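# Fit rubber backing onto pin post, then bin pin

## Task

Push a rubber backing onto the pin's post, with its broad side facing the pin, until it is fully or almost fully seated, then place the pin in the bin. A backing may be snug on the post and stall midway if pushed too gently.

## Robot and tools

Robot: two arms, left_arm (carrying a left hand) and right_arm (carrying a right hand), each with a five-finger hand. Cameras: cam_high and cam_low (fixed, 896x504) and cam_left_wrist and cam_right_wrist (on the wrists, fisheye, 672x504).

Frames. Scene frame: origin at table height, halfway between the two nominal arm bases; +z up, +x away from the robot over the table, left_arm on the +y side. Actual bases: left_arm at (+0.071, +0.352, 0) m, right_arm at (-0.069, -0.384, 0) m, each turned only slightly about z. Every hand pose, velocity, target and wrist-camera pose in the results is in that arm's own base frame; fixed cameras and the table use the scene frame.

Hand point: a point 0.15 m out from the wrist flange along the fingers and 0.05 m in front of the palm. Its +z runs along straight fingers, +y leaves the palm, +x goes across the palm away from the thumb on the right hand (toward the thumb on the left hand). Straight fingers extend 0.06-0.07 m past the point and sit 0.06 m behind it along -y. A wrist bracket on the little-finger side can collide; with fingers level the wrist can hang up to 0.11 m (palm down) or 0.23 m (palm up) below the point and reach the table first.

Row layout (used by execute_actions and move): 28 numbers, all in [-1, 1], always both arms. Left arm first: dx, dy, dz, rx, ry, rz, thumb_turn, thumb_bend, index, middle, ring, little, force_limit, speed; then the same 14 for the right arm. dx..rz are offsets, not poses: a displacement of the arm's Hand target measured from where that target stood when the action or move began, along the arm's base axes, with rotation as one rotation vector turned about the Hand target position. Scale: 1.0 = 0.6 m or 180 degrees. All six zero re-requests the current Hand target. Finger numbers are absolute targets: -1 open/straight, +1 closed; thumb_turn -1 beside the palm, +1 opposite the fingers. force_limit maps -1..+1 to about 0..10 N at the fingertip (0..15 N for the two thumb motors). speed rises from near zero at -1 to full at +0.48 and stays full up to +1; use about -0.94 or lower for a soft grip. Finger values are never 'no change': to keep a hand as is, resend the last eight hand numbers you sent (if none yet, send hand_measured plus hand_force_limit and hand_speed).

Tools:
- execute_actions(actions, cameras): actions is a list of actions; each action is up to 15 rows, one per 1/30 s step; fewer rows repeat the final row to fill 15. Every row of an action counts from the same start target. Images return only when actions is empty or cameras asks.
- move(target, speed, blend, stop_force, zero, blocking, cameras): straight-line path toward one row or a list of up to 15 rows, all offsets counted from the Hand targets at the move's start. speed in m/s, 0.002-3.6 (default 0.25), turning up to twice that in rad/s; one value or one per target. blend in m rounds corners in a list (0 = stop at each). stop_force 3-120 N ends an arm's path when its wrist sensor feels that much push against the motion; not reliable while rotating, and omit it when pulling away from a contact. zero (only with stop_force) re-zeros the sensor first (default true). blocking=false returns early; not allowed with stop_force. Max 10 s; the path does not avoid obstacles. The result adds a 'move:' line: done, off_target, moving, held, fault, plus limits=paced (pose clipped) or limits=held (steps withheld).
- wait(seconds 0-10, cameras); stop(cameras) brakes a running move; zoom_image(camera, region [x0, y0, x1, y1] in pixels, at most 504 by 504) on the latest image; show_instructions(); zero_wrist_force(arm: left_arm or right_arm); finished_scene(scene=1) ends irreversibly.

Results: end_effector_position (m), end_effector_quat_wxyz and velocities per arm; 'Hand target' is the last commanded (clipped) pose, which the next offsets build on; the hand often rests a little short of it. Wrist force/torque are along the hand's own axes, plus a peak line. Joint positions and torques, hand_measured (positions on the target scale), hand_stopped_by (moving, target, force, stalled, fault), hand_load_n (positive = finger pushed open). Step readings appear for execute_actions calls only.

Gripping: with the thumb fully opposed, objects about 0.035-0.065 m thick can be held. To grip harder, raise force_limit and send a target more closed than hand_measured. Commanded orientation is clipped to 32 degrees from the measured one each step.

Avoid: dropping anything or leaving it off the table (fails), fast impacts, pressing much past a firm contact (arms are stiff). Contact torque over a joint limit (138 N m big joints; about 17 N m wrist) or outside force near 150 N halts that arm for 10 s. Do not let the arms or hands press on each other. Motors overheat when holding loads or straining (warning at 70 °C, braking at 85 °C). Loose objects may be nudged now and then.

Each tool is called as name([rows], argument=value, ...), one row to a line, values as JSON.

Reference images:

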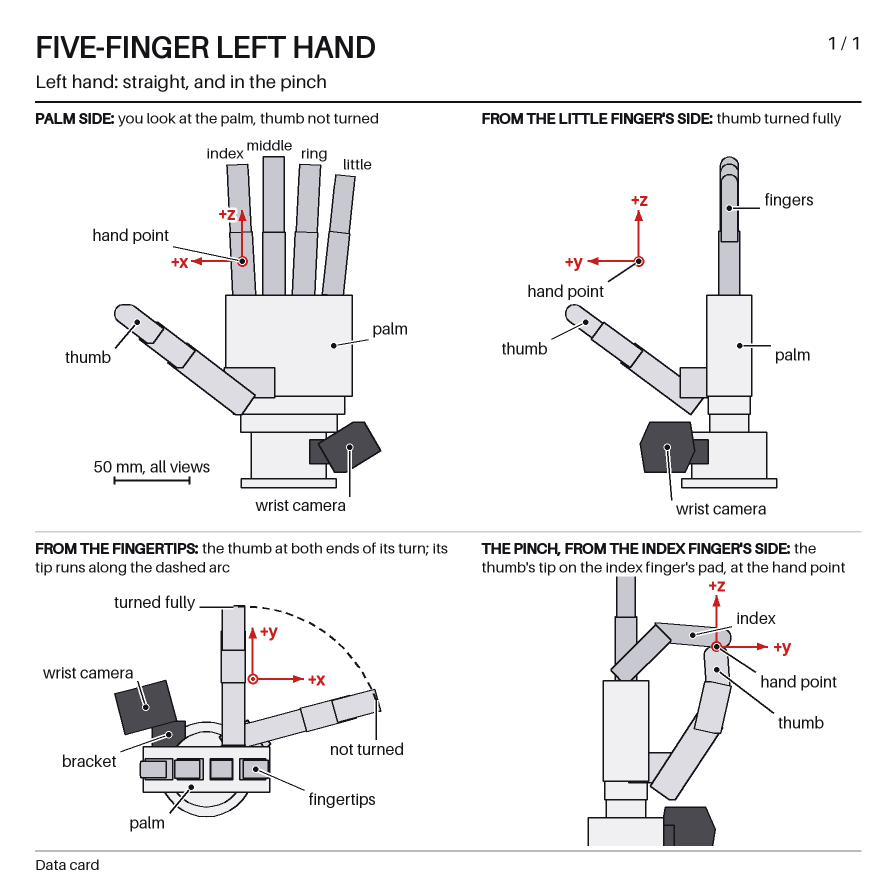

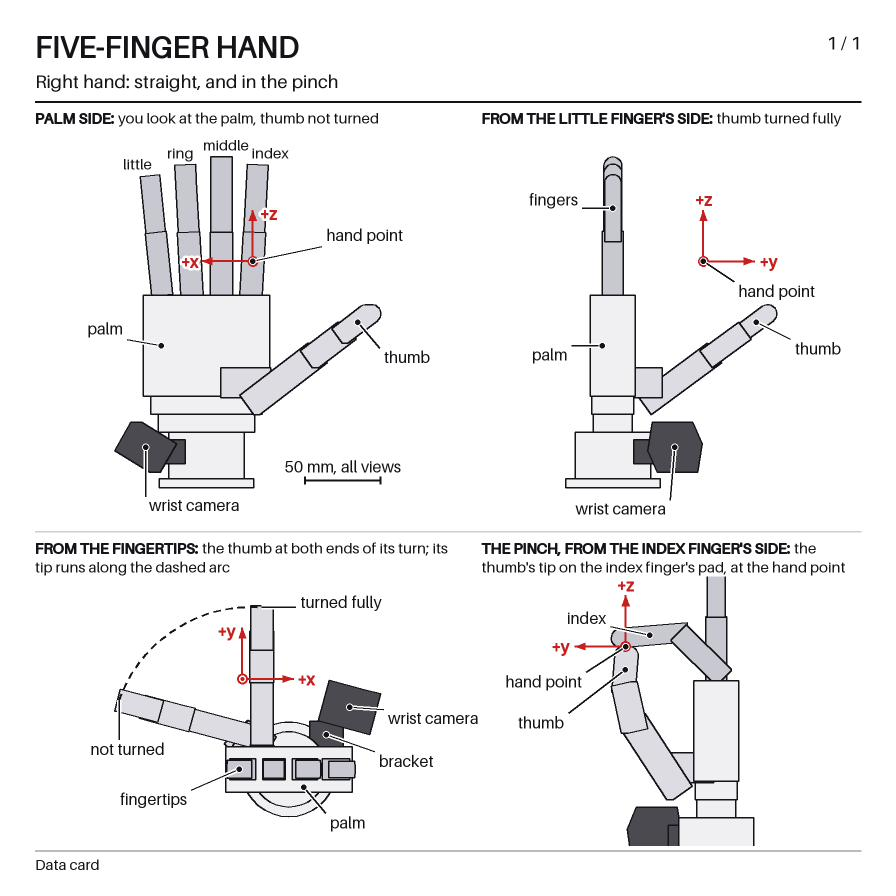

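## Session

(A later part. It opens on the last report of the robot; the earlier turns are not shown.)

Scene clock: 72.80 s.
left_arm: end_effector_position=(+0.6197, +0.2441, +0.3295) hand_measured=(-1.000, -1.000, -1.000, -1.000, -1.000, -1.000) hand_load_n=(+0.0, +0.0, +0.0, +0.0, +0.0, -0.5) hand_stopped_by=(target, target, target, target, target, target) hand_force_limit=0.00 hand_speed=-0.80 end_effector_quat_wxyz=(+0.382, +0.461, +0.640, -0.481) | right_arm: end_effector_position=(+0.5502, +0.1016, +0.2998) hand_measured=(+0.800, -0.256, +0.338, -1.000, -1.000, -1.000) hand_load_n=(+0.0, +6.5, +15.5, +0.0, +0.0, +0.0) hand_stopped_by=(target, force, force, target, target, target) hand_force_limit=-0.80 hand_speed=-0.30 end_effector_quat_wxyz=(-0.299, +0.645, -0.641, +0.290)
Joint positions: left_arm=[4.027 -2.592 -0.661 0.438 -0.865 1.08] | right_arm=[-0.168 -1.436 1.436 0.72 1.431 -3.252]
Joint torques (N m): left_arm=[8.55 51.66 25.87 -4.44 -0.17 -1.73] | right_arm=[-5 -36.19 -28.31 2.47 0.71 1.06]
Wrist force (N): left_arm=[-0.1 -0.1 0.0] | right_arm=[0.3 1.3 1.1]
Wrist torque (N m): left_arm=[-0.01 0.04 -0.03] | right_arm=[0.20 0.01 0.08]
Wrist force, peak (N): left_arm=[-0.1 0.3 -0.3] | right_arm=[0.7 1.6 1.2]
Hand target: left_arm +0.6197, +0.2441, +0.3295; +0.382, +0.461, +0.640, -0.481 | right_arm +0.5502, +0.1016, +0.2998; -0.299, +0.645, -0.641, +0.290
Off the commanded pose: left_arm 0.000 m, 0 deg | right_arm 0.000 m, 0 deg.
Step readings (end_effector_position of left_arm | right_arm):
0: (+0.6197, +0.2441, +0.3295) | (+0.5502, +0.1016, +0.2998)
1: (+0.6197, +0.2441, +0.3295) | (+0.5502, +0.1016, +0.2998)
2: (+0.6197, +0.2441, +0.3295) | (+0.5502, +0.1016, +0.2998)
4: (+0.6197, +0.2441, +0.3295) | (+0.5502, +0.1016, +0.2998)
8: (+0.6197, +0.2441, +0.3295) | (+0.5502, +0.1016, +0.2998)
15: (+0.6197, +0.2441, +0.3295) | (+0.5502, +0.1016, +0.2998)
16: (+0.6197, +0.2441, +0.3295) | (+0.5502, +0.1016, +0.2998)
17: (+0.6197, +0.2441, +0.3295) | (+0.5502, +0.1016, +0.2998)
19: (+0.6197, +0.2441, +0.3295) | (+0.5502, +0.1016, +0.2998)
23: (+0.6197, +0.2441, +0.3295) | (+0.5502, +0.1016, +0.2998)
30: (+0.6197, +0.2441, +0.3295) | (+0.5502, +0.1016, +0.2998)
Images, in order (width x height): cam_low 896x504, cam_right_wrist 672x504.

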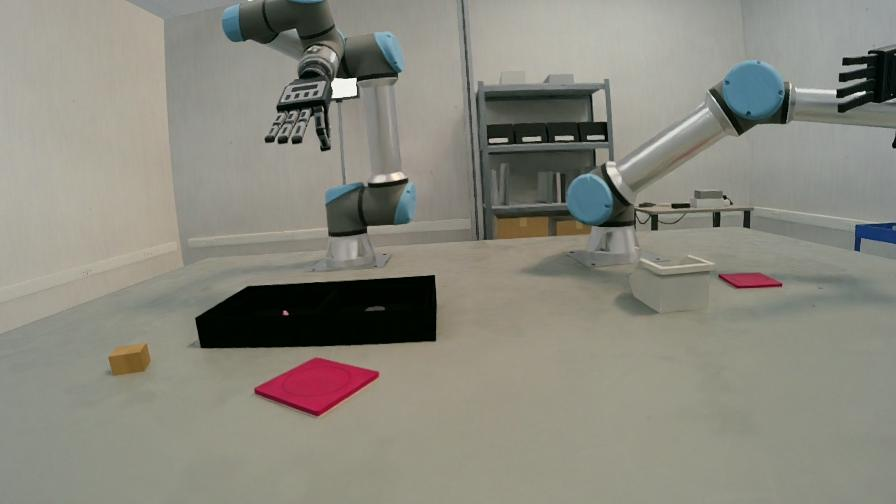

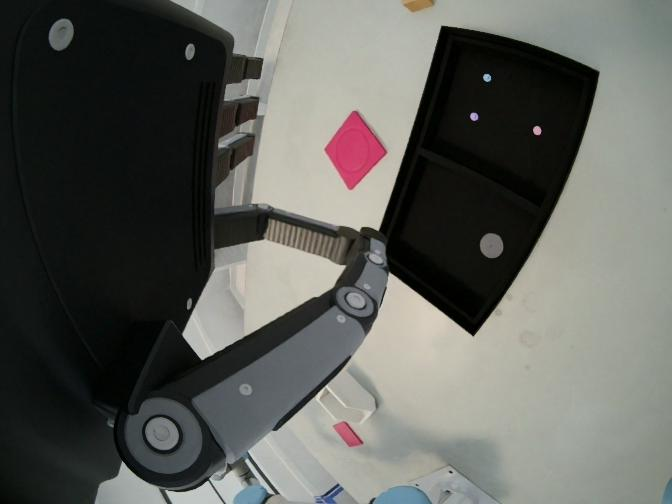

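move(target=[0,0,0,0,0,0,-1,-1,-1,-1,-1,-1,0,-0.8,-0.0108,-0.1027,-0.3667,0,0,0,0.8,-0.6,0.3,-1,-1,-1,-0.8,-0.2], cameras=["cam_right_wrist", "cam_high", "cam_low"])

zoom_image(camera="cam_right_wrist", region=[320, 150, 520, 300])

zoom_image(camera="cam_high", region=[230, 220, 350, 350])

Scene clock: 87.30 s.
left_arm: end_effector_position=(+0.6197, +0.2441, +0.3295) hand_measured=(-1.000, -1.000, -1.000, -1.000, -1.000, -1.000) hand_load_n=(+0.0, +0.0, +0.0, +0.0, +0.0, +0.0) hand_stopped_by=(target, target, target, target, target, target) hand_force_limit=0.00 hand_speed=-0.80 end_effector_quat_wxyz=(+0.382, +0.461, +0.640, -0.481) | right_arm: end_effector_position=(+0.5437, +0.0400, +0.0798) hand_measured=(+0.800, -0.600, +0.300, -1.000, -1.000, -1.000) hand_load_n=(+0.0, +0.0, +0.0, +0.0, +0.0, +0.0) hand_stopped_by=(target, target, target, target, target, target) hand_force_limit=-0.80 hand_speed=-0.20 end_effector_quat_wxyz=(-0.299, +0.645, -0.641, +0.290)
Joint positions: left_arm=[4.027 -2.592 -0.661 0.438 -0.865 1.08] | right_arm=[-0.33 -1.314 1.884 0.173 1.31 -3.363]
Joint torques (N m): left_arm=[10.06 52.23 25.96 -4.37 -0.33 -1.56] | right_arm=[-8.93 -14.5 -3.34 -1.33 -1.51 -1.27]
Wrist force (N): left_arm=[-0.1 -0.1 0.1] | right_arm=[0.8 1.6 0.8]
Wrist torque (N m): left_arm=[0.00 0.05 -0.04] | right_arm=[0.27 -0.06 0.11]
Wrist force, peak (N): left_arm=[-0.4 0.1 0.1] | right_arm=[0.8 2.8 1.3]
Hand target: left_arm +0.6197, +0.2441, +0.3295; +0.382, +0.461, +0.640, -0.481 | right_arm +0.5437, +0.0400, +0.0797; -0.299, +0.645, -0.641, +0.290
Off the commanded pose: left_arm 0.000 m, 0 deg | right_arm 0.000 m, 0 deg.
move: done
Images, in order (width x height): cam_high 896x504, cam_low 896x504, cam_right_wrist 672x504.

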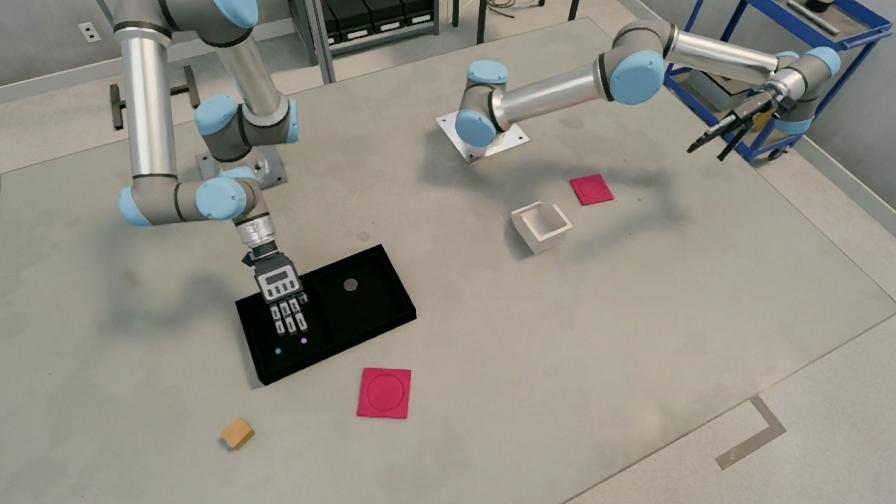

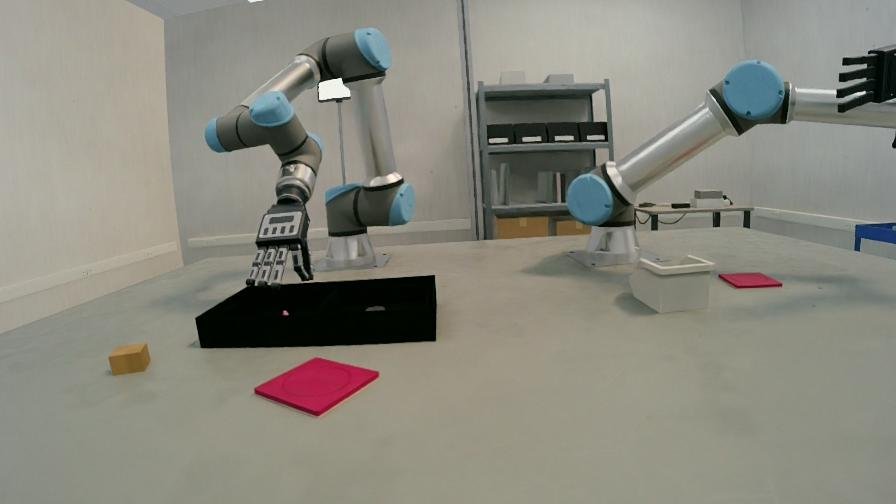

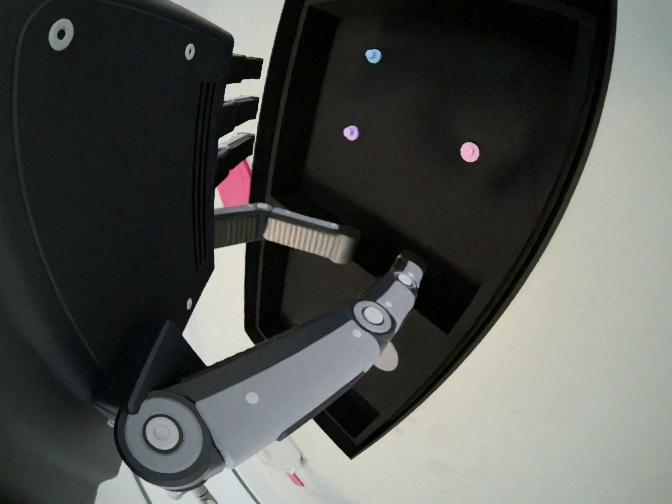

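Scaled by 2.520 from the camera's 672x504 image, which has a finer 960x720 frame.

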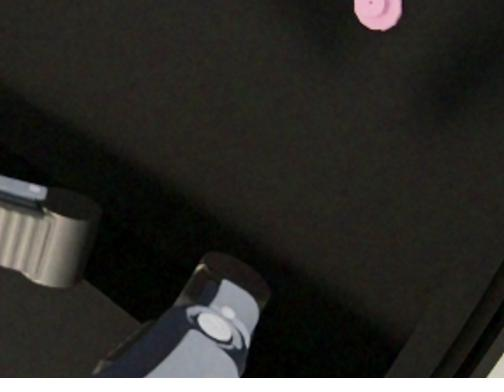

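Scaled by 3.877.

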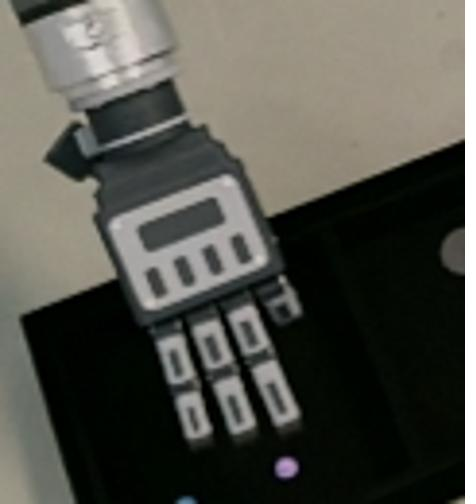

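move(target=[0,0,0,0,0,0,-1,-1,-1,-1,-1,-1,0,-0.8,-0.0025,-0.072,-0.033,0,0,0,0.8,-0.6,0.3,-1,-1,-1,-0.8,-0.2], cameras=["cam_right_wrist", "cam_high"])

zoom_image(camera="cam_right_wrist", region=[320, 150, 520, 300])

zoom_image(camera="cam_high", region=[230, 220, 350, 350])

Scene clock: 95.90 s.
left_arm: end_effector_position=(+0.6197, +0.2441, +0.3295) hand_measured=(-1.000, -1.000, -1.000, -1.000, -1.000, -1.000) hand_load_n=(+0.0, +0.0, +0.0, +0.0, +0.0, +0.0) hand_stopped_by=(target, target, target, target, target, target) hand_force_limit=0.00 hand_speed=-0.80 end_effector_quat_wxyz=(+0.382, +0.461, +0.640, -0.481) | right_arm: end_effector_position=(+0.5422, -0.0032, +0.0600) hand_measured=(+0.800, -0.600, +0.300, -1.000, -1.000, -1.000) hand_load_n=(+0.0, +0.0, +0.0, +0.0, +0.0, +0.0) hand_stopped_by=(target, target, target, target, target, target) hand_force_limit=-0.80 hand_speed=-0.20 end_effector_quat_wxyz=(-0.299, +0.645, -0.641, +0.290)
Joint positions: left_arm=[4.027 -2.592 -0.661 0.438 -0.865 1.08] | right_arm=[-0.44 -1.28 1.904 0.142 1.23 -3.442]
Joint torques (N m): left_arm=[8.76 52.28 25.7 -4.29 -0.38 -1.6] | right_arm=[-8.56 -17.42 -4.76 -1.04 -1.47 -1.56]
Wrist force (N): left_arm=[-0.2 0.0 0.0] | right_arm=[0.7 1.7 0.8]
Wrist torque (N m): left_arm=[0.01 0.05 -0.04] | right_arm=[0.27 -0.05 0.12]
Wrist force, peak (N): left_arm=[-0.4 0.2 -0.2] | right_arm=[1.3 1.8 0.7]
Hand target: left_arm +0.6197, +0.2441, +0.3295; +0.382, +0.461, +0.640, -0.481 | right_arm +0.5422, -0.0032, +0.0599; -0.299, +0.645, -0.641, +0.290
Off the commanded pose: left_arm 0.000 m, 0 deg | right_arm 0.000 m, 0 deg.
move: done
Images, in order (width x height): cam_high 896x504, cam_right_wrist 672x504.

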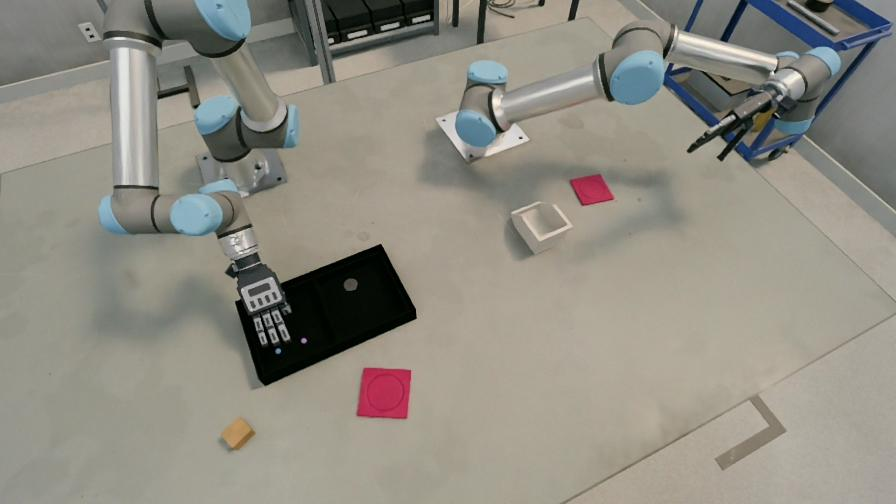

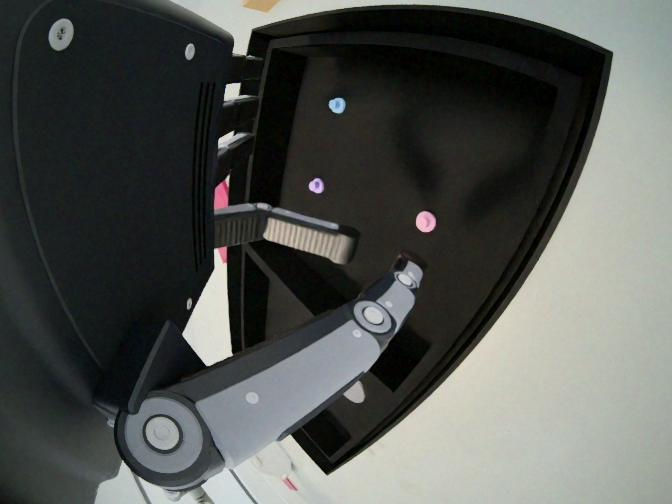

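Scaled by 2.520 from the camera's 672x504 image, which has a finer 960x720 frame.

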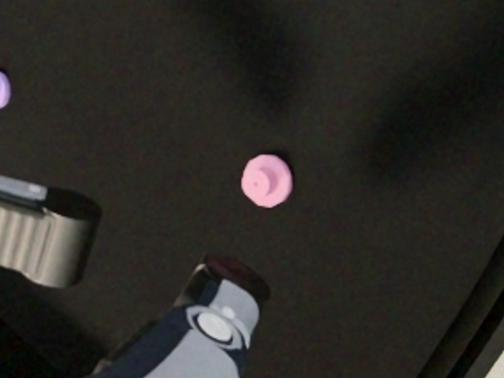

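Scaled by 3.877.

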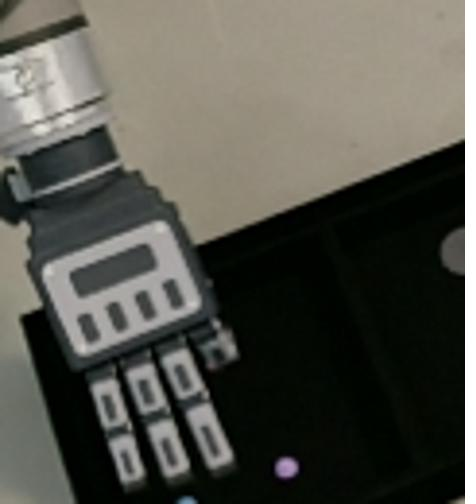

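move(target=[0,0,0,0,0,0,-1,-1,-1,-1,-1,-1,0,-0.8,0.002,-0.004,-0.0583,0,0,0,0.8,-0.6,0.3,-1,-1,-1,-0.8,-0.2], speed=0.1, cameras=["cam_right_wrist", "cam_high"])

zoom_image(camera="cam_right_wrist", region=[320, 180, 460, 290])

zoom_image(camera="cam_high", region=[240, 270, 330, 370])

Scene clock: 106.07 s.
left_arm: end_effector_position=(+0.6197, +0.2441, +0.3295) hand_measured=(-1.000, -1.000, -1.000, -1.000, -1.000, -1.000) hand_load_n=(+0.0, +0.0, +0.0, +0.0, +0.0, +0.0) hand_stopped_by=(target, target, target, target, target, target) hand_force_limit=0.00 hand_speed=-0.80 end_effector_quat_wxyz=(+0.382, +0.461, +0.640, -0.481) | right_arm: end_effector_position=(+0.5434, -0.0056, +0.0250) hand_measured=(+0.800, -0.600, +0.300, -1.000, -1.000, -1.000) hand_load_n=(+0.0, +0.0, +0.5, +0.0, +0.0, +0.0) hand_stopped_by=(target, target, target, target, target, target) hand_force_limit=-0.80 hand_speed=-0.20 end_effector_quat_wxyz=(-0.299, +0.645, -0.641, +0.290)
Joint positions: left_arm=[4.027 -2.592 -0.661 0.438 -0.865 1.08] | right_arm=[-0.444 -1.223 1.935 0.054 1.227 -3.445]
Joint torques (N m): left_arm=[9.48 52.44 25.37 -4.33 -0.28 -1.59] | right_arm=[-9.63 -17.42 -2.62 -1.12 -1.76 -1.04]
Wrist force (N): left_arm=[-0.1 0.0 0.0] | right_arm=[0.4 1.6 0.6]
Wrist torque (N m): left_arm=[0.01 0.04 -0.04] | right_arm=[0.27 -0.01 0.11]
Wrist force, peak (N): left_arm=[-0.2 0.2 -0.3] | right_arm=[0.8 1.8 0.8]
Hand target: left_arm +0.6197, +0.2441, +0.3295; +0.382, +0.461, +0.640, -0.481 | right_arm +0.5434, -0.0056, +0.0250; -0.299, +0.645, -0.641, +0.290
Off the commanded pose: left_arm 0.000 m, 0 deg | right_arm 0.000 m, 0 deg.
move: done
Images, in order (width x height): cam_high 896x504, cam_right_wrist 672x504.

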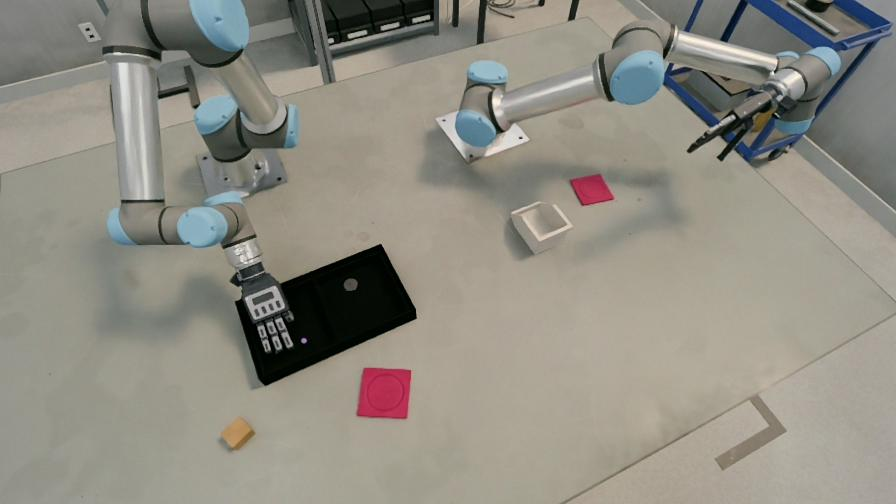

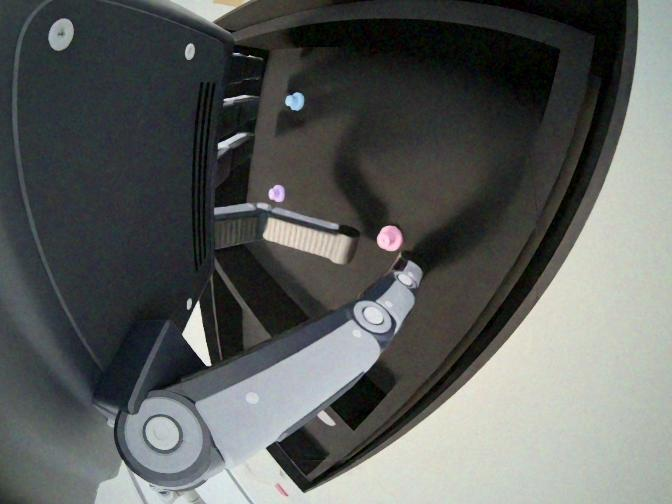

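Scaled by 3.600 from the camera's 672x504 image, which has a finer 960x720 frame.

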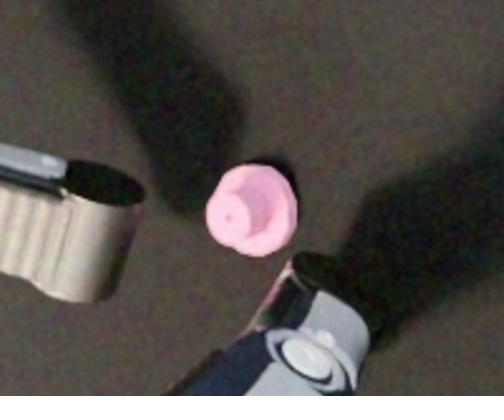

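Scaled by 5.040.

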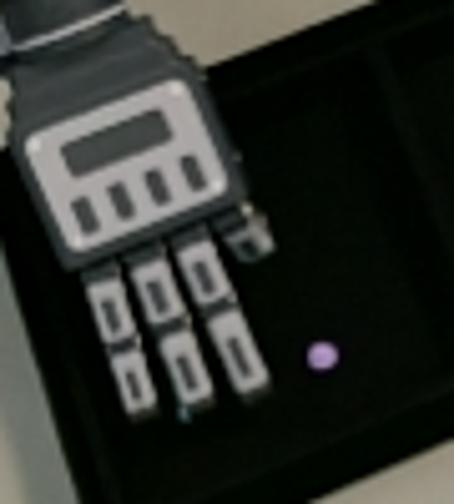

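move(target=[0,0,0,0,0,0,-1,-1,-1,-1,-1,-1,0,-0.8,0.0025,-0.003,-0.0117,0,0,0,0.8,-0.54,0.3,-1,-1,-1,-0.8,-0.2], speed=0.05, stop_force=5, cameras=["cam_right_wrist", "cam_low"])

zoom_image(camera="cam_right_wrist", region=[320, 180, 460, 290])

zoom_image(camera="cam_low", region=[230, 200, 350, 340])

Scene clock: 119.20 s.
left_arm: end_effector_position=(+0.6197, +0.2441, +0.3295) hand_measured=(-1.000, -1.000, -1.000, -1.000, -1.000, -1.000) hand_load_n=(+0.0, +0.0, +0.0, +0.0, +0.0, +0.0) hand_stopped_by=(target, target, target, target, target, target) hand_force_limit=0.00 hand_speed=-0.80 end_effector_quat_wxyz=(+0.382, +0.461, +0.640, -0.481) | right_arm: end_effector_position=(+0.5445, -0.0069, +0.0200) hand_measured=(+0.800, -0.540, +0.300, -1.000, -1.000, -1.000) hand_load_n=(-0.5, +0.5, +0.0, +0.0, +0.0, +0.0) hand_stopped_by=(target, target, target, target, target, target) hand_force_limit=-0.80 hand_speed=-0.20 end_effector_quat_wxyz=(-0.299, +0.645, -0.641, +0.290)
Joint positions: left_arm=[4.027 -2.592 -0.661 0.438 -0.865 1.08] | right_arm=[-0.446 -1.212 1.936 0.043 1.225 -3.446]
Joint torques (N m): left_arm=[9.79 52.64 25.63 -4.28 -0.16 -1.58] | right_arm=[11.78 -42.38 -17.79 2.73 1.2 1.06]
Wrist force (N): left_arm=[-0.3 0.2 0.0] | right_arm=[0.8 -1.0 -2.8]
Wrist torque (N m): left_arm=[0.03 0.07 -0.05] | right_arm=[0.06 0.01 0.08]
Wrist force, peak (N): left_arm=[-0.3 0.2 -0.2] | right_arm=[0.1 -10.2 -11.3]
Hand target: left_arm +0.6197, +0.2441, +0.3295; +0.382, +0.461, +0.640, -0.481 | right_arm +0.5445, -0.0069, +0.0201; -0.299, +0.645, -0.641, +0.290 (not the last commanded pose)
Off the commanded pose: left_arm 0.000 m, 0 deg | right_arm 0.002 m, 0 deg.
move: contact (right_arm)
Images, in order (width x height): cam_low 896x504, cam_right_wrist 672x504.

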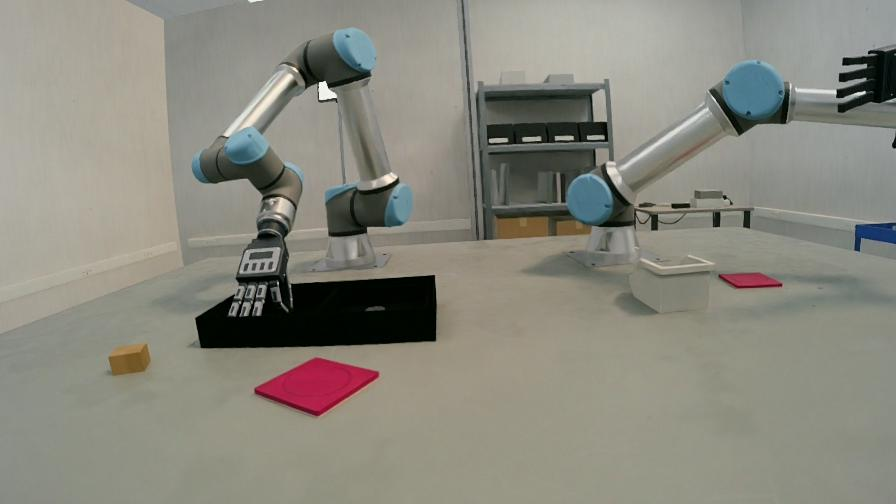

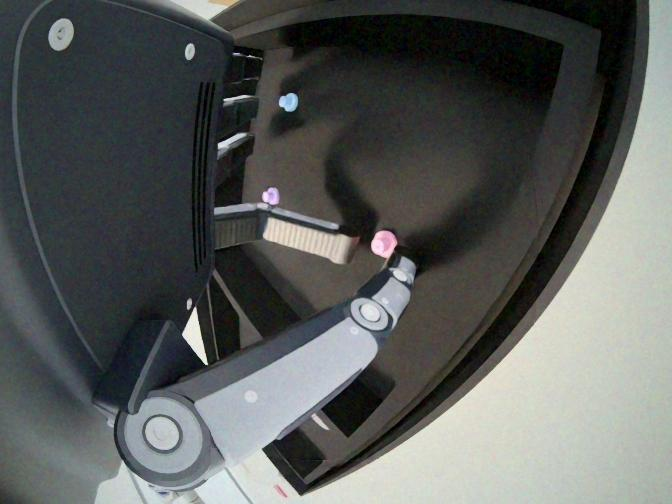

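Scaled by 3.600 from the camera's 672x504 image, which has a finer 960x720 frame.

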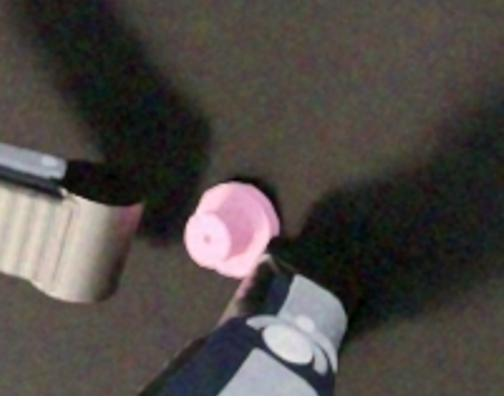

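Scaled by 3.600.

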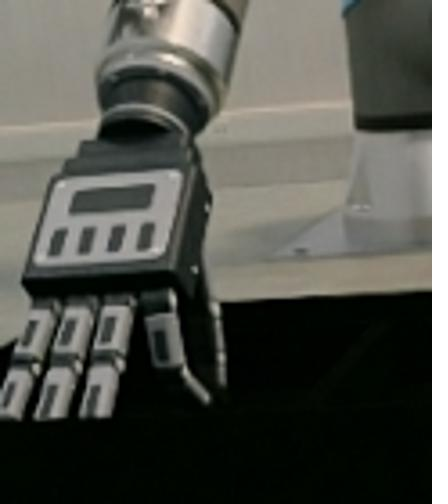

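move([
  [0,0,0,0,0,0,-1,-1,-1,-1,-1,-1,0,-0.8,0,0,0.012,0,0,0,0.8,-0.54,0.3,-1,-1,-1,-0.8,-0.2],
  [0,0,0,0,0,0,-1,-1,-1,-1,-1,-1,0,-0.8,-0.0062,-0.0005,0.01,0,0,0,0.8,-0.54,0.3,-1,-1,-1,-0.8,-0.2],
], speed=0.05, cameras=["cam_right_wrist"])

zoom_image(camera="cam_right_wrist", region=[320, 180, 460, 290])

Scene clock: 128.87 s.
left_arm: end_effector_position=(+0.6197, +0.2441, +0.3295) hand_measured=(-1.000, -1.000, -1.000, -1.000, -1.000, -1.000) hand_load_n=(+0.0, +0.0, +0.0, +0.0, +0.0, +0.0) hand_stopped_by=(target, target, target, target, target, target) hand_force_limit=0.00 hand_speed=-0.80 end_effector_quat_wxyz=(+0.382, +0.461, +0.640, -0.481) | right_arm: end_effector_position=(+0.5408, -0.0072, +0.0261) hand_measured=(+0.800, -0.540, +0.300, -1.000, -1.000, -1.000) hand_load_n=(+0.0, +0.0, +0.0, +0.0, +0.0, +0.0) hand_stopped_by=(target, target, target, target, target, target) hand_force_limit=-0.80 hand_speed=-0.20 end_effector_quat_wxyz=(-0.299, +0.645, -0.641, +0.290)
Joint positions: left_arm=[4.027 -2.592 -0.661 0.438 -0.865 1.08] | right_arm=[-0.451 -1.229 1.941 0.056 1.222 -3.45]
Joint torques (N m): left_arm=[9.1 51.87 25.97 -4.29 -0.34 -1.7] | right_arm=[-10.66 -42.9 -3.61 -1.17 -1.58 -1.61]
Wrist force (N): left_arm=[0.1 0.1 0.1] | right_arm=[0.5 1.3 0.4]
Wrist torque (N m): left_arm=[0.02 0.02 -0.03] | right_arm=[0.25 -0.01 0.11]
Wrist force, peak (N): left_arm=[-0.1 0.4 0.0] | right_arm=[1.1 -1.5 -2.7]
Hand target: left_arm +0.6197, +0.2441, +0.3295; +0.382, +0.461, +0.640, -0.481 | right_arm +0.5408, -0.0072, +0.0261; -0.299, +0.645, -0.641, +0.290
Off the commanded pose: left_arm 0.000 m, 0 deg | right_arm 0.000 m, 0 deg.
move: done
Images, in order (width x height): cam_right_wrist 672x504.

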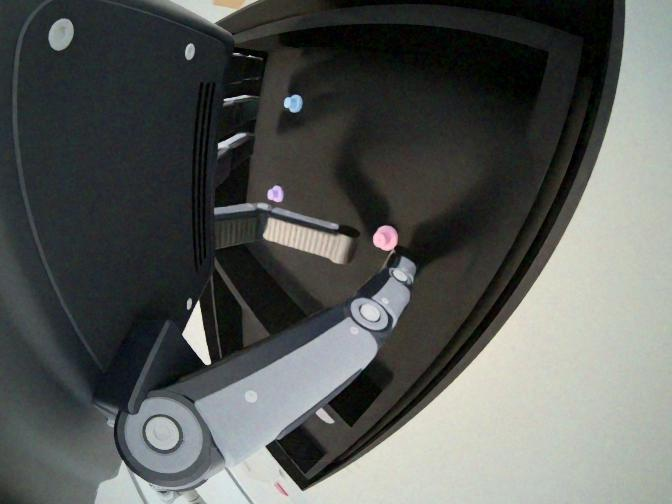

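Scaled by 3.600 from the camera's 672x504 image, which has a finer 960x720 frame.

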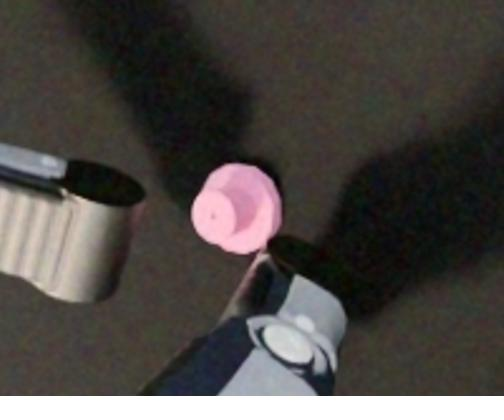

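move(target=[0,0,0,0,0,0,-1,-1,-1,-1,-1,-1,0,-0.8,0.0027,-0.009,-0.003,0,0,0,0.8,-0.6,0.3,-1,-1,-1,-0.8,-0.2], speed=0.05, cameras=["cam_right_wrist"])

zoom_image(camera="cam_right_wrist", region=[320, 180, 460, 290])

Scene clock: 134.80 s.
left_arm: end_effector_position=(+0.6197, +0.2441, +0.3295) hand_measured=(-1.000, -1.000, -1.000, -1.000, -1.000, -1.000) hand_load_n=(+0.0, +0.0, +0.0, +0.0, +0.0, +0.0) hand_stopped_by=(target, target, target, target, target, target) hand_force_limit=0.00 hand_speed=-0.80 end_effector_quat_wxyz=(+0.382, +0.461, +0.640, -0.481) | right_arm: end_effector_position=(+0.5424, -0.0125, +0.0243) hand_measured=(+0.800, -0.600, +0.300, -1.000, -1.000, -1.000) hand_load_n=(+0.0, +0.0, +0.0, +0.0, +0.0, +0.0) hand_stopped_by=(target, target, target, target, target, target) hand_force_limit=-0.80 hand_speed=-0.20 end_effector_quat_wxyz=(-0.299, +0.645, -0.641, +0.290)
Joint positions: left_arm=[4.027 -2.592 -0.661 0.438 -0.865 1.08] | right_arm=[-0.462 -1.221 1.936 0.056 1.214 -3.458]
Joint torques (N m): left_arm=[8.85 52.63 24.51 -4.32 -0.11 -1.46] | right_arm=[-10.51 -17.33 -23.69 0.94 -1.47 -1.4]
Wrist force (N): left_arm=[-0.3 0.1 0.0] | right_arm=[0.6 1.4 0.7]
Wrist torque (N m): left_arm=[0.03 0.07 -0.05] | right_arm=[0.26 -0.03 0.11]
Wrist force, peak (N): left_arm=[-0.1 0.3 -0.2] | right_arm=[0.8 1.9 0.5]
Hand target: left_arm +0.6197, +0.2441, +0.3295; +0.382, +0.461, +0.640, -0.481 | right_arm +0.5424, -0.0126, +0.0243; -0.299, +0.645, -0.641, +0.290
Off the commanded pose: left_arm 0.000 m, 0 deg | right_arm 0.000 m, 0 deg.
move: done
Images, in order (width x height): cam_right_wrist 672x504.

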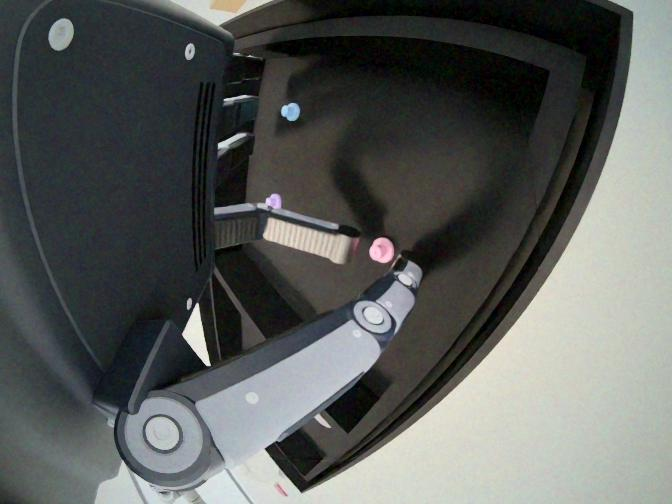

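Scaled by 3.600 from the camera's 672x504 image, which has a finer 960x720 frame.

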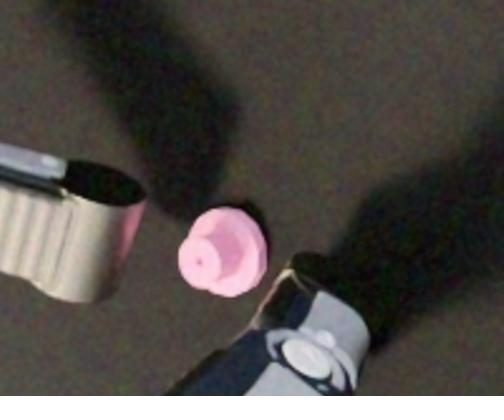

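move(target=[0,0,0,0,0,0,-1,-1,-1,-1,-1,-1,0,-0.8,0,-0.0005,-0.01,0,0,0,0.8,-0.6,0.3,-1,-1,-1,-0.8,-0.2], speed=0.012, stop_force=3, cameras=["cam_right_wrist", "cam_low"])

zoom_image(camera="cam_right_wrist", region=[320, 180, 460, 290])

Scene clock: 137.37 s.
left_arm: end_effector_position=(+0.6197, +0.2441, +0.3295) hand_measured=(-1.000, -1.000, -1.000, -1.000, -1.000, -1.000) hand_load_n=(+0.0, +0.0, -0.5, +0.0, +0.0, +0.0) hand_stopped_by=(target, target, target, target, target, target) hand_force_limit=0.00 hand_speed=-0.80 end_effector_quat_wxyz=(+0.382, +0.461, +0.640, -0.481) | right_arm: end_effector_position=(+0.5424, -0.0128, +0.0209) hand_measured=(+0.800, -0.600, +0.300, -1.000, -1.000, -1.000) hand_load_n=(+0.0, +0.0, +0.0, +0.0, +0.0, +0.0) hand_stopped_by=(target, target, target, target, target, target) hand_force_limit=-0.80 hand_speed=-0.20 end_effector_quat_wxyz=(-0.299, +0.645, -0.641, +0.290)
Joint positions: left_arm=[4.027 -2.592 -0.661 0.438 -0.865 1.08] | right_arm=[-0.463 -1.215 1.939 0.048 1.213 -3.459]
Joint torques (N m): left_arm=[10.12 52.65 25.32 -4.27 -0.23 -1.61] | right_arm=[4.28 -41.73 -24.1 2.97 1.07 0.62]
Wrist force (N): left_arm=[-0.1 0.0 -0.1] | right_arm=[0.4 -0.7 -1.2]
Wrist torque (N m): left_arm=[0.01 0.04 -0.04] | right_arm=[0.08 -0.02 0.08]
Wrist force, peak (N): left_arm=[-0.4 0.2 -0.1] | right_arm=[0.7 -6.4 -6.2]
Hand target: left_arm +0.6197, +0.2441, +0.3295; +0.382, +0.461, +0.640, -0.481 | right_arm +0.5424, -0.0128, +0.0209; -0.299, +0.645, -0.641, +0.290 (not the last commanded pose)
Off the commanded pose: left_arm 0.000 m, 0 deg | right_arm 0.003 m, 0 deg.
move: contact (right_arm)
Images, in order (width x height): cam_low 896x504, cam_right_wrist 672x504.

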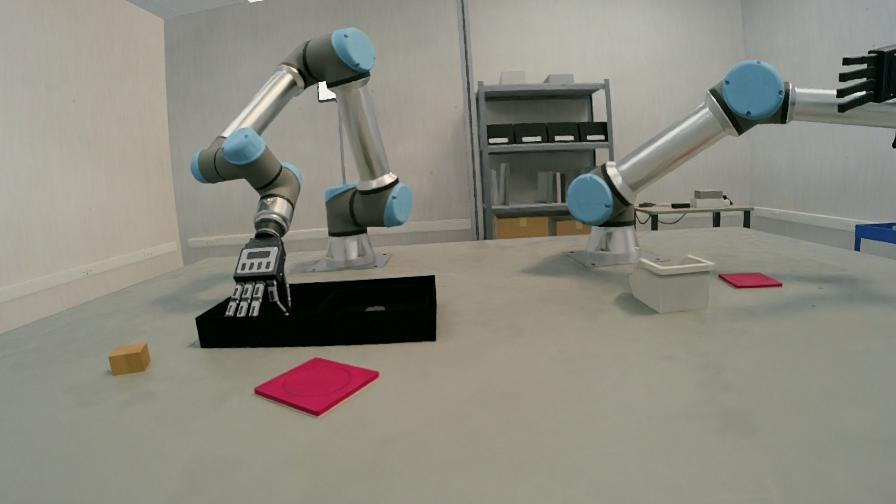

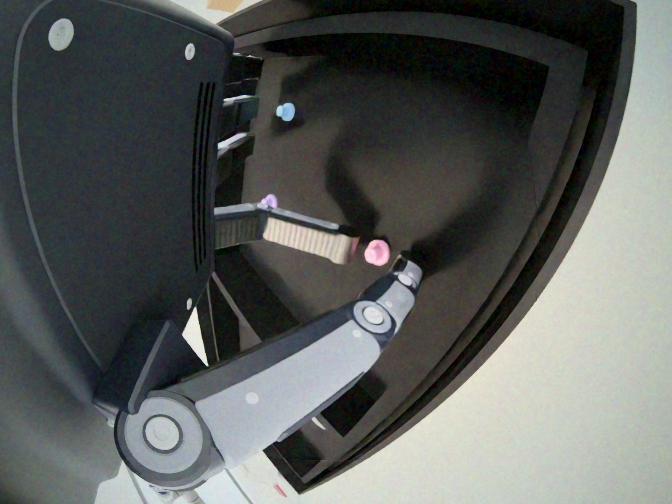

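Scaled by 3.600 from the camera's 672x504 image, which has a finer 960x720 frame.

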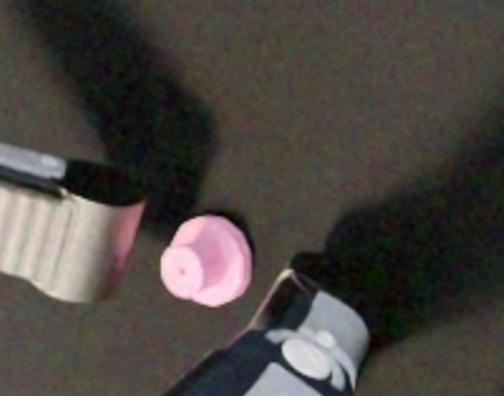

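move([
  [0,0,0,0,0,0,-1,-1,-1,-1,-1,-1,0,-0.8,0,0,0.002,0,0,0,0.8,-0.55,0.32,-1,-1,-1,-0.6,-0.8],
  [0,0,0,0,0,0,-1,-1,-1,-1,-1,-1,0,-0.8,0,0,0.002,0,0,0,0.8,0.0,0.32,-1,-1,-1,-0.5,-0.85],
], speed=0.03, cameras=["cam_right_wrist"])

zoom_image(camera="cam_right_wrist", region=[320, 180, 460, 290])

Scene clock: 144.50 s.
left_arm: end_effector_position=(+0.6197, +0.2441, +0.3295) hand_measured=(-1.000, -1.000, -1.000, -1.000, -1.000, -1.000) hand_load_n=(+0.0, +0.0, +0.0, +0.0, +0.0, -0.5) hand_stopped_by=(target, target, target, target, target, target) hand_force_limit=0.00 hand_speed=-0.80 end_effector_quat_wxyz=(+0.382, +0.461, +0.640, -0.481) | right_arm: end_effector_position=(+0.5424, -0.0128, +0.0221) hand_measured=(+0.800, -0.274, +0.320, -1.000, -1.000, -1.000) hand_load_n=(+0.0, +4.0, +0.0, +0.0, +0.0, +0.0) hand_stopped_by=(target, force, target, target, target, target) hand_force_limit=-0.50 hand_speed=-0.85 end_effector_quat_wxyz=(-0.299, +0.645, -0.641, +0.290)
Joint positions: left_arm=[4.027 -2.592 -0.661 0.438 -0.865 1.08] | right_arm=[-0.463 -1.217 1.938 0.051 1.213 -3.459]
Joint torques (N m): left_arm=[9.72 51.63 24.64 -4.28 -0.37 -1.53] | right_arm=[11.39 -44.32 -24.74 2.92 1.13 0.66]
Wrist force (N): left_arm=[-0.3 0.1 -0.1] | right_arm=[0.7 1.0 0.6]
Wrist torque (N m): left_arm=[0.02 0.06 -0.05] | right_arm=[0.20 -0.03 0.10]
Wrist force, peak (N): left_arm=[-0.1 0.4 -0.2] | right_arm=[0.9 1.5 1.0]
Hand target: left_arm +0.6197, +0.2441, +0.3295; +0.382, +0.461, +0.640, -0.481 | right_arm +0.5424, -0.0128, +0.0221; -0.299, +0.645, -0.641, +0.290
Off the commanded pose: left_arm 0.000 m, 0 deg | right_arm 0.000 m, 0 deg.
move: done
Images, in order (width x height): cam_right_wrist 672x504.

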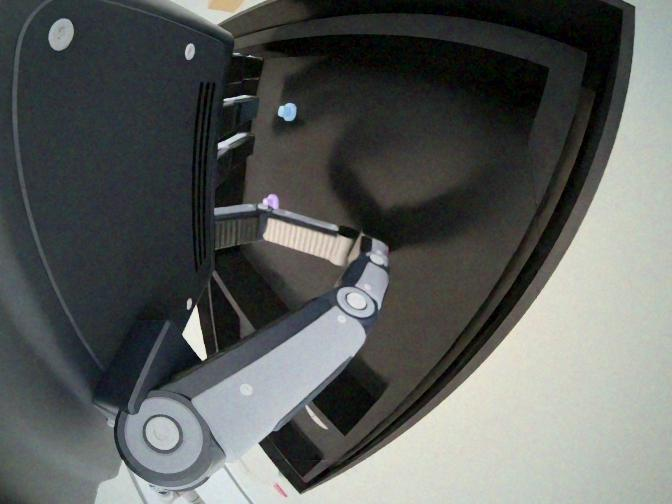

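Scaled by 3.600 from the camera's 672x504 image, which has a finer 960x720 frame.

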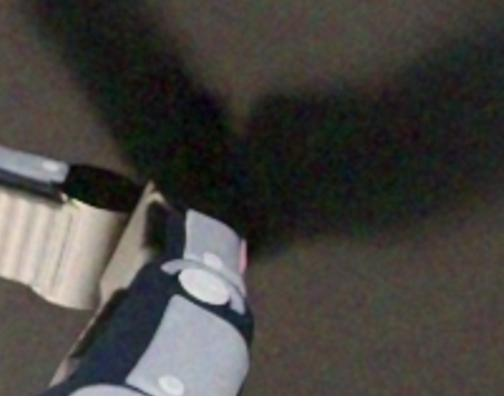

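execute_actions([
  [[0,0,0,0,0,0,-1,-1,-1,-1,-1,-1,0,-0.8,0,0,0,0,0,0,0.8,-0.6,0.32,-1,-1,-1,-0.5,-0.6]],
  [[0,0,0,0,0,0,-1,-1,-1,-1,-1,-1,0,-0.8,0,0,0,0,0,0,0.8,-0.6,0.32,-1,-1,-1,-0.5,-0.6]],
], cameras=["cam_right_wrist"])

zoom_image(camera="cam_right_wrist", region=[320, 180, 460, 290])

Scene clock: 146.57 s.
left_arm: end_effector_position=(+0.6197, +0.2441, +0.3295) hand_measured=(-1.000, -1.000, -1.000, -1.000, -1.000, -1.000) hand_load_n=(+0.0, +0.0, +0.0, +0.0, +0.0, +0.0) hand_stopped_by=(target, target, target, target, target, target) hand_force_limit=0.00 hand_speed=-0.80 end_effector_quat_wxyz=(+0.382, +0.461, +0.640, -0.481) | right_arm: end_effector_position=(+0.5424, -0.0128, +0.0221) hand_measured=(+0.800, -0.600, +0.320, -1.000, -1.000, -1.000) hand_load_n=(+0.0, +0.0, +0.0, +0.0, +0.0, +0.0) hand_stopped_by=(target, target, target, target, target, target) hand_force_limit=-0.50 hand_speed=-0.60 end_effector_quat_wxyz=(-0.299, +0.645, -0.641, +0.290)
Joint positions: left_arm=[4.027 -2.592 -0.661 0.438 -0.865 1.08] | right_arm=[-0.463 -1.217 1.938 0.051 1.213 -3.459]
Joint torques (N m): left_arm=[10.05 51.74 25.57 -4.25 -0.24 -1.51] | right_arm=[11.99 -43.66 -24.28 2.67 1 0.52]
Wrist force (N): left_arm=[0.0 -0.1 -0.1] | right_arm=[0.6 1.5 0.6]
Wrist torque (N m): left_arm=[0.00 0.03 -0.03] | right_arm=[0.27 -0.03 0.11]
Wrist force, peak (N): left_arm=[-0.1 0.3 0.0] | right_arm=[0.8 1.6 0.9]
Hand target: left_arm +0.6197, +0.2441, +0.3295; +0.382, +0.461, +0.640, -0.481 | right_arm +0.5424, -0.0128, +0.0221; -0.299, +0.645, -0.641, +0.290
Off the commanded pose: left_arm 0.000 m, 0 deg | right_arm 0.000 m, 0 deg.
Step readings (end_effector_position of left_arm | right_arm):
0: (+0.6197, +0.2441, +0.3295) | (+0.5424, -0.0128, +0.0221)
1: (+0.6197, +0.2441, +0.3295) | (+0.5424, -0.0128, +0.0221)
2: (+0.6197, +0.2441, +0.3295) | (+0.5424, -0.0128, +0.0221)
4: (+0.6197, +0.2441, +0.3295) | (+0.5424, -0.0128, +0.0221)
8: (+0.6197, +0.2441, +0.3295) | (+0.5424, -0.0128, +0.0221)
15: (+0.6197, +0.2441, +0.3295) | (+0.5424, -0.0128, +0.0221)
16: (+0.6197, +0.2441, +0.3295) | (+0.5424, -0.0128, +0.0221)
17: (+0.6197, +0.2441, +0.3295) | (+0.5424, -0.0128, +0.0221)
19: (+0.6197, +0.2441, +0.3295) | (+0.5424, -0.0128, +0.0221)
23: (+0.6197, +0.2441, +0.3295) | (+0.5424, -0.0128, +0.0221)
30: (+0.6197, +0.2441, +0.3295) | (+0.5424, -0.0128, +0.0221)
Images, in order (width x height): cam_right_wrist 672x504.

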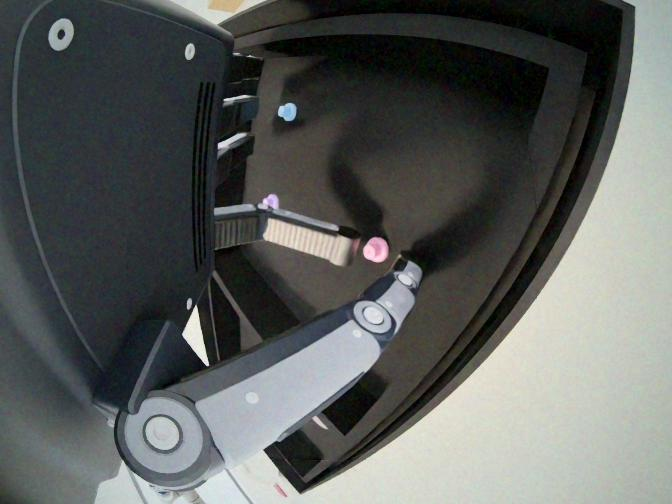

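Scaled by 3.600 from the camera's 672x504 image, which has a finer 960x720 frame.

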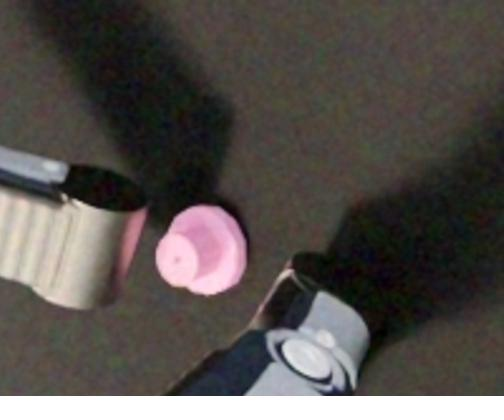

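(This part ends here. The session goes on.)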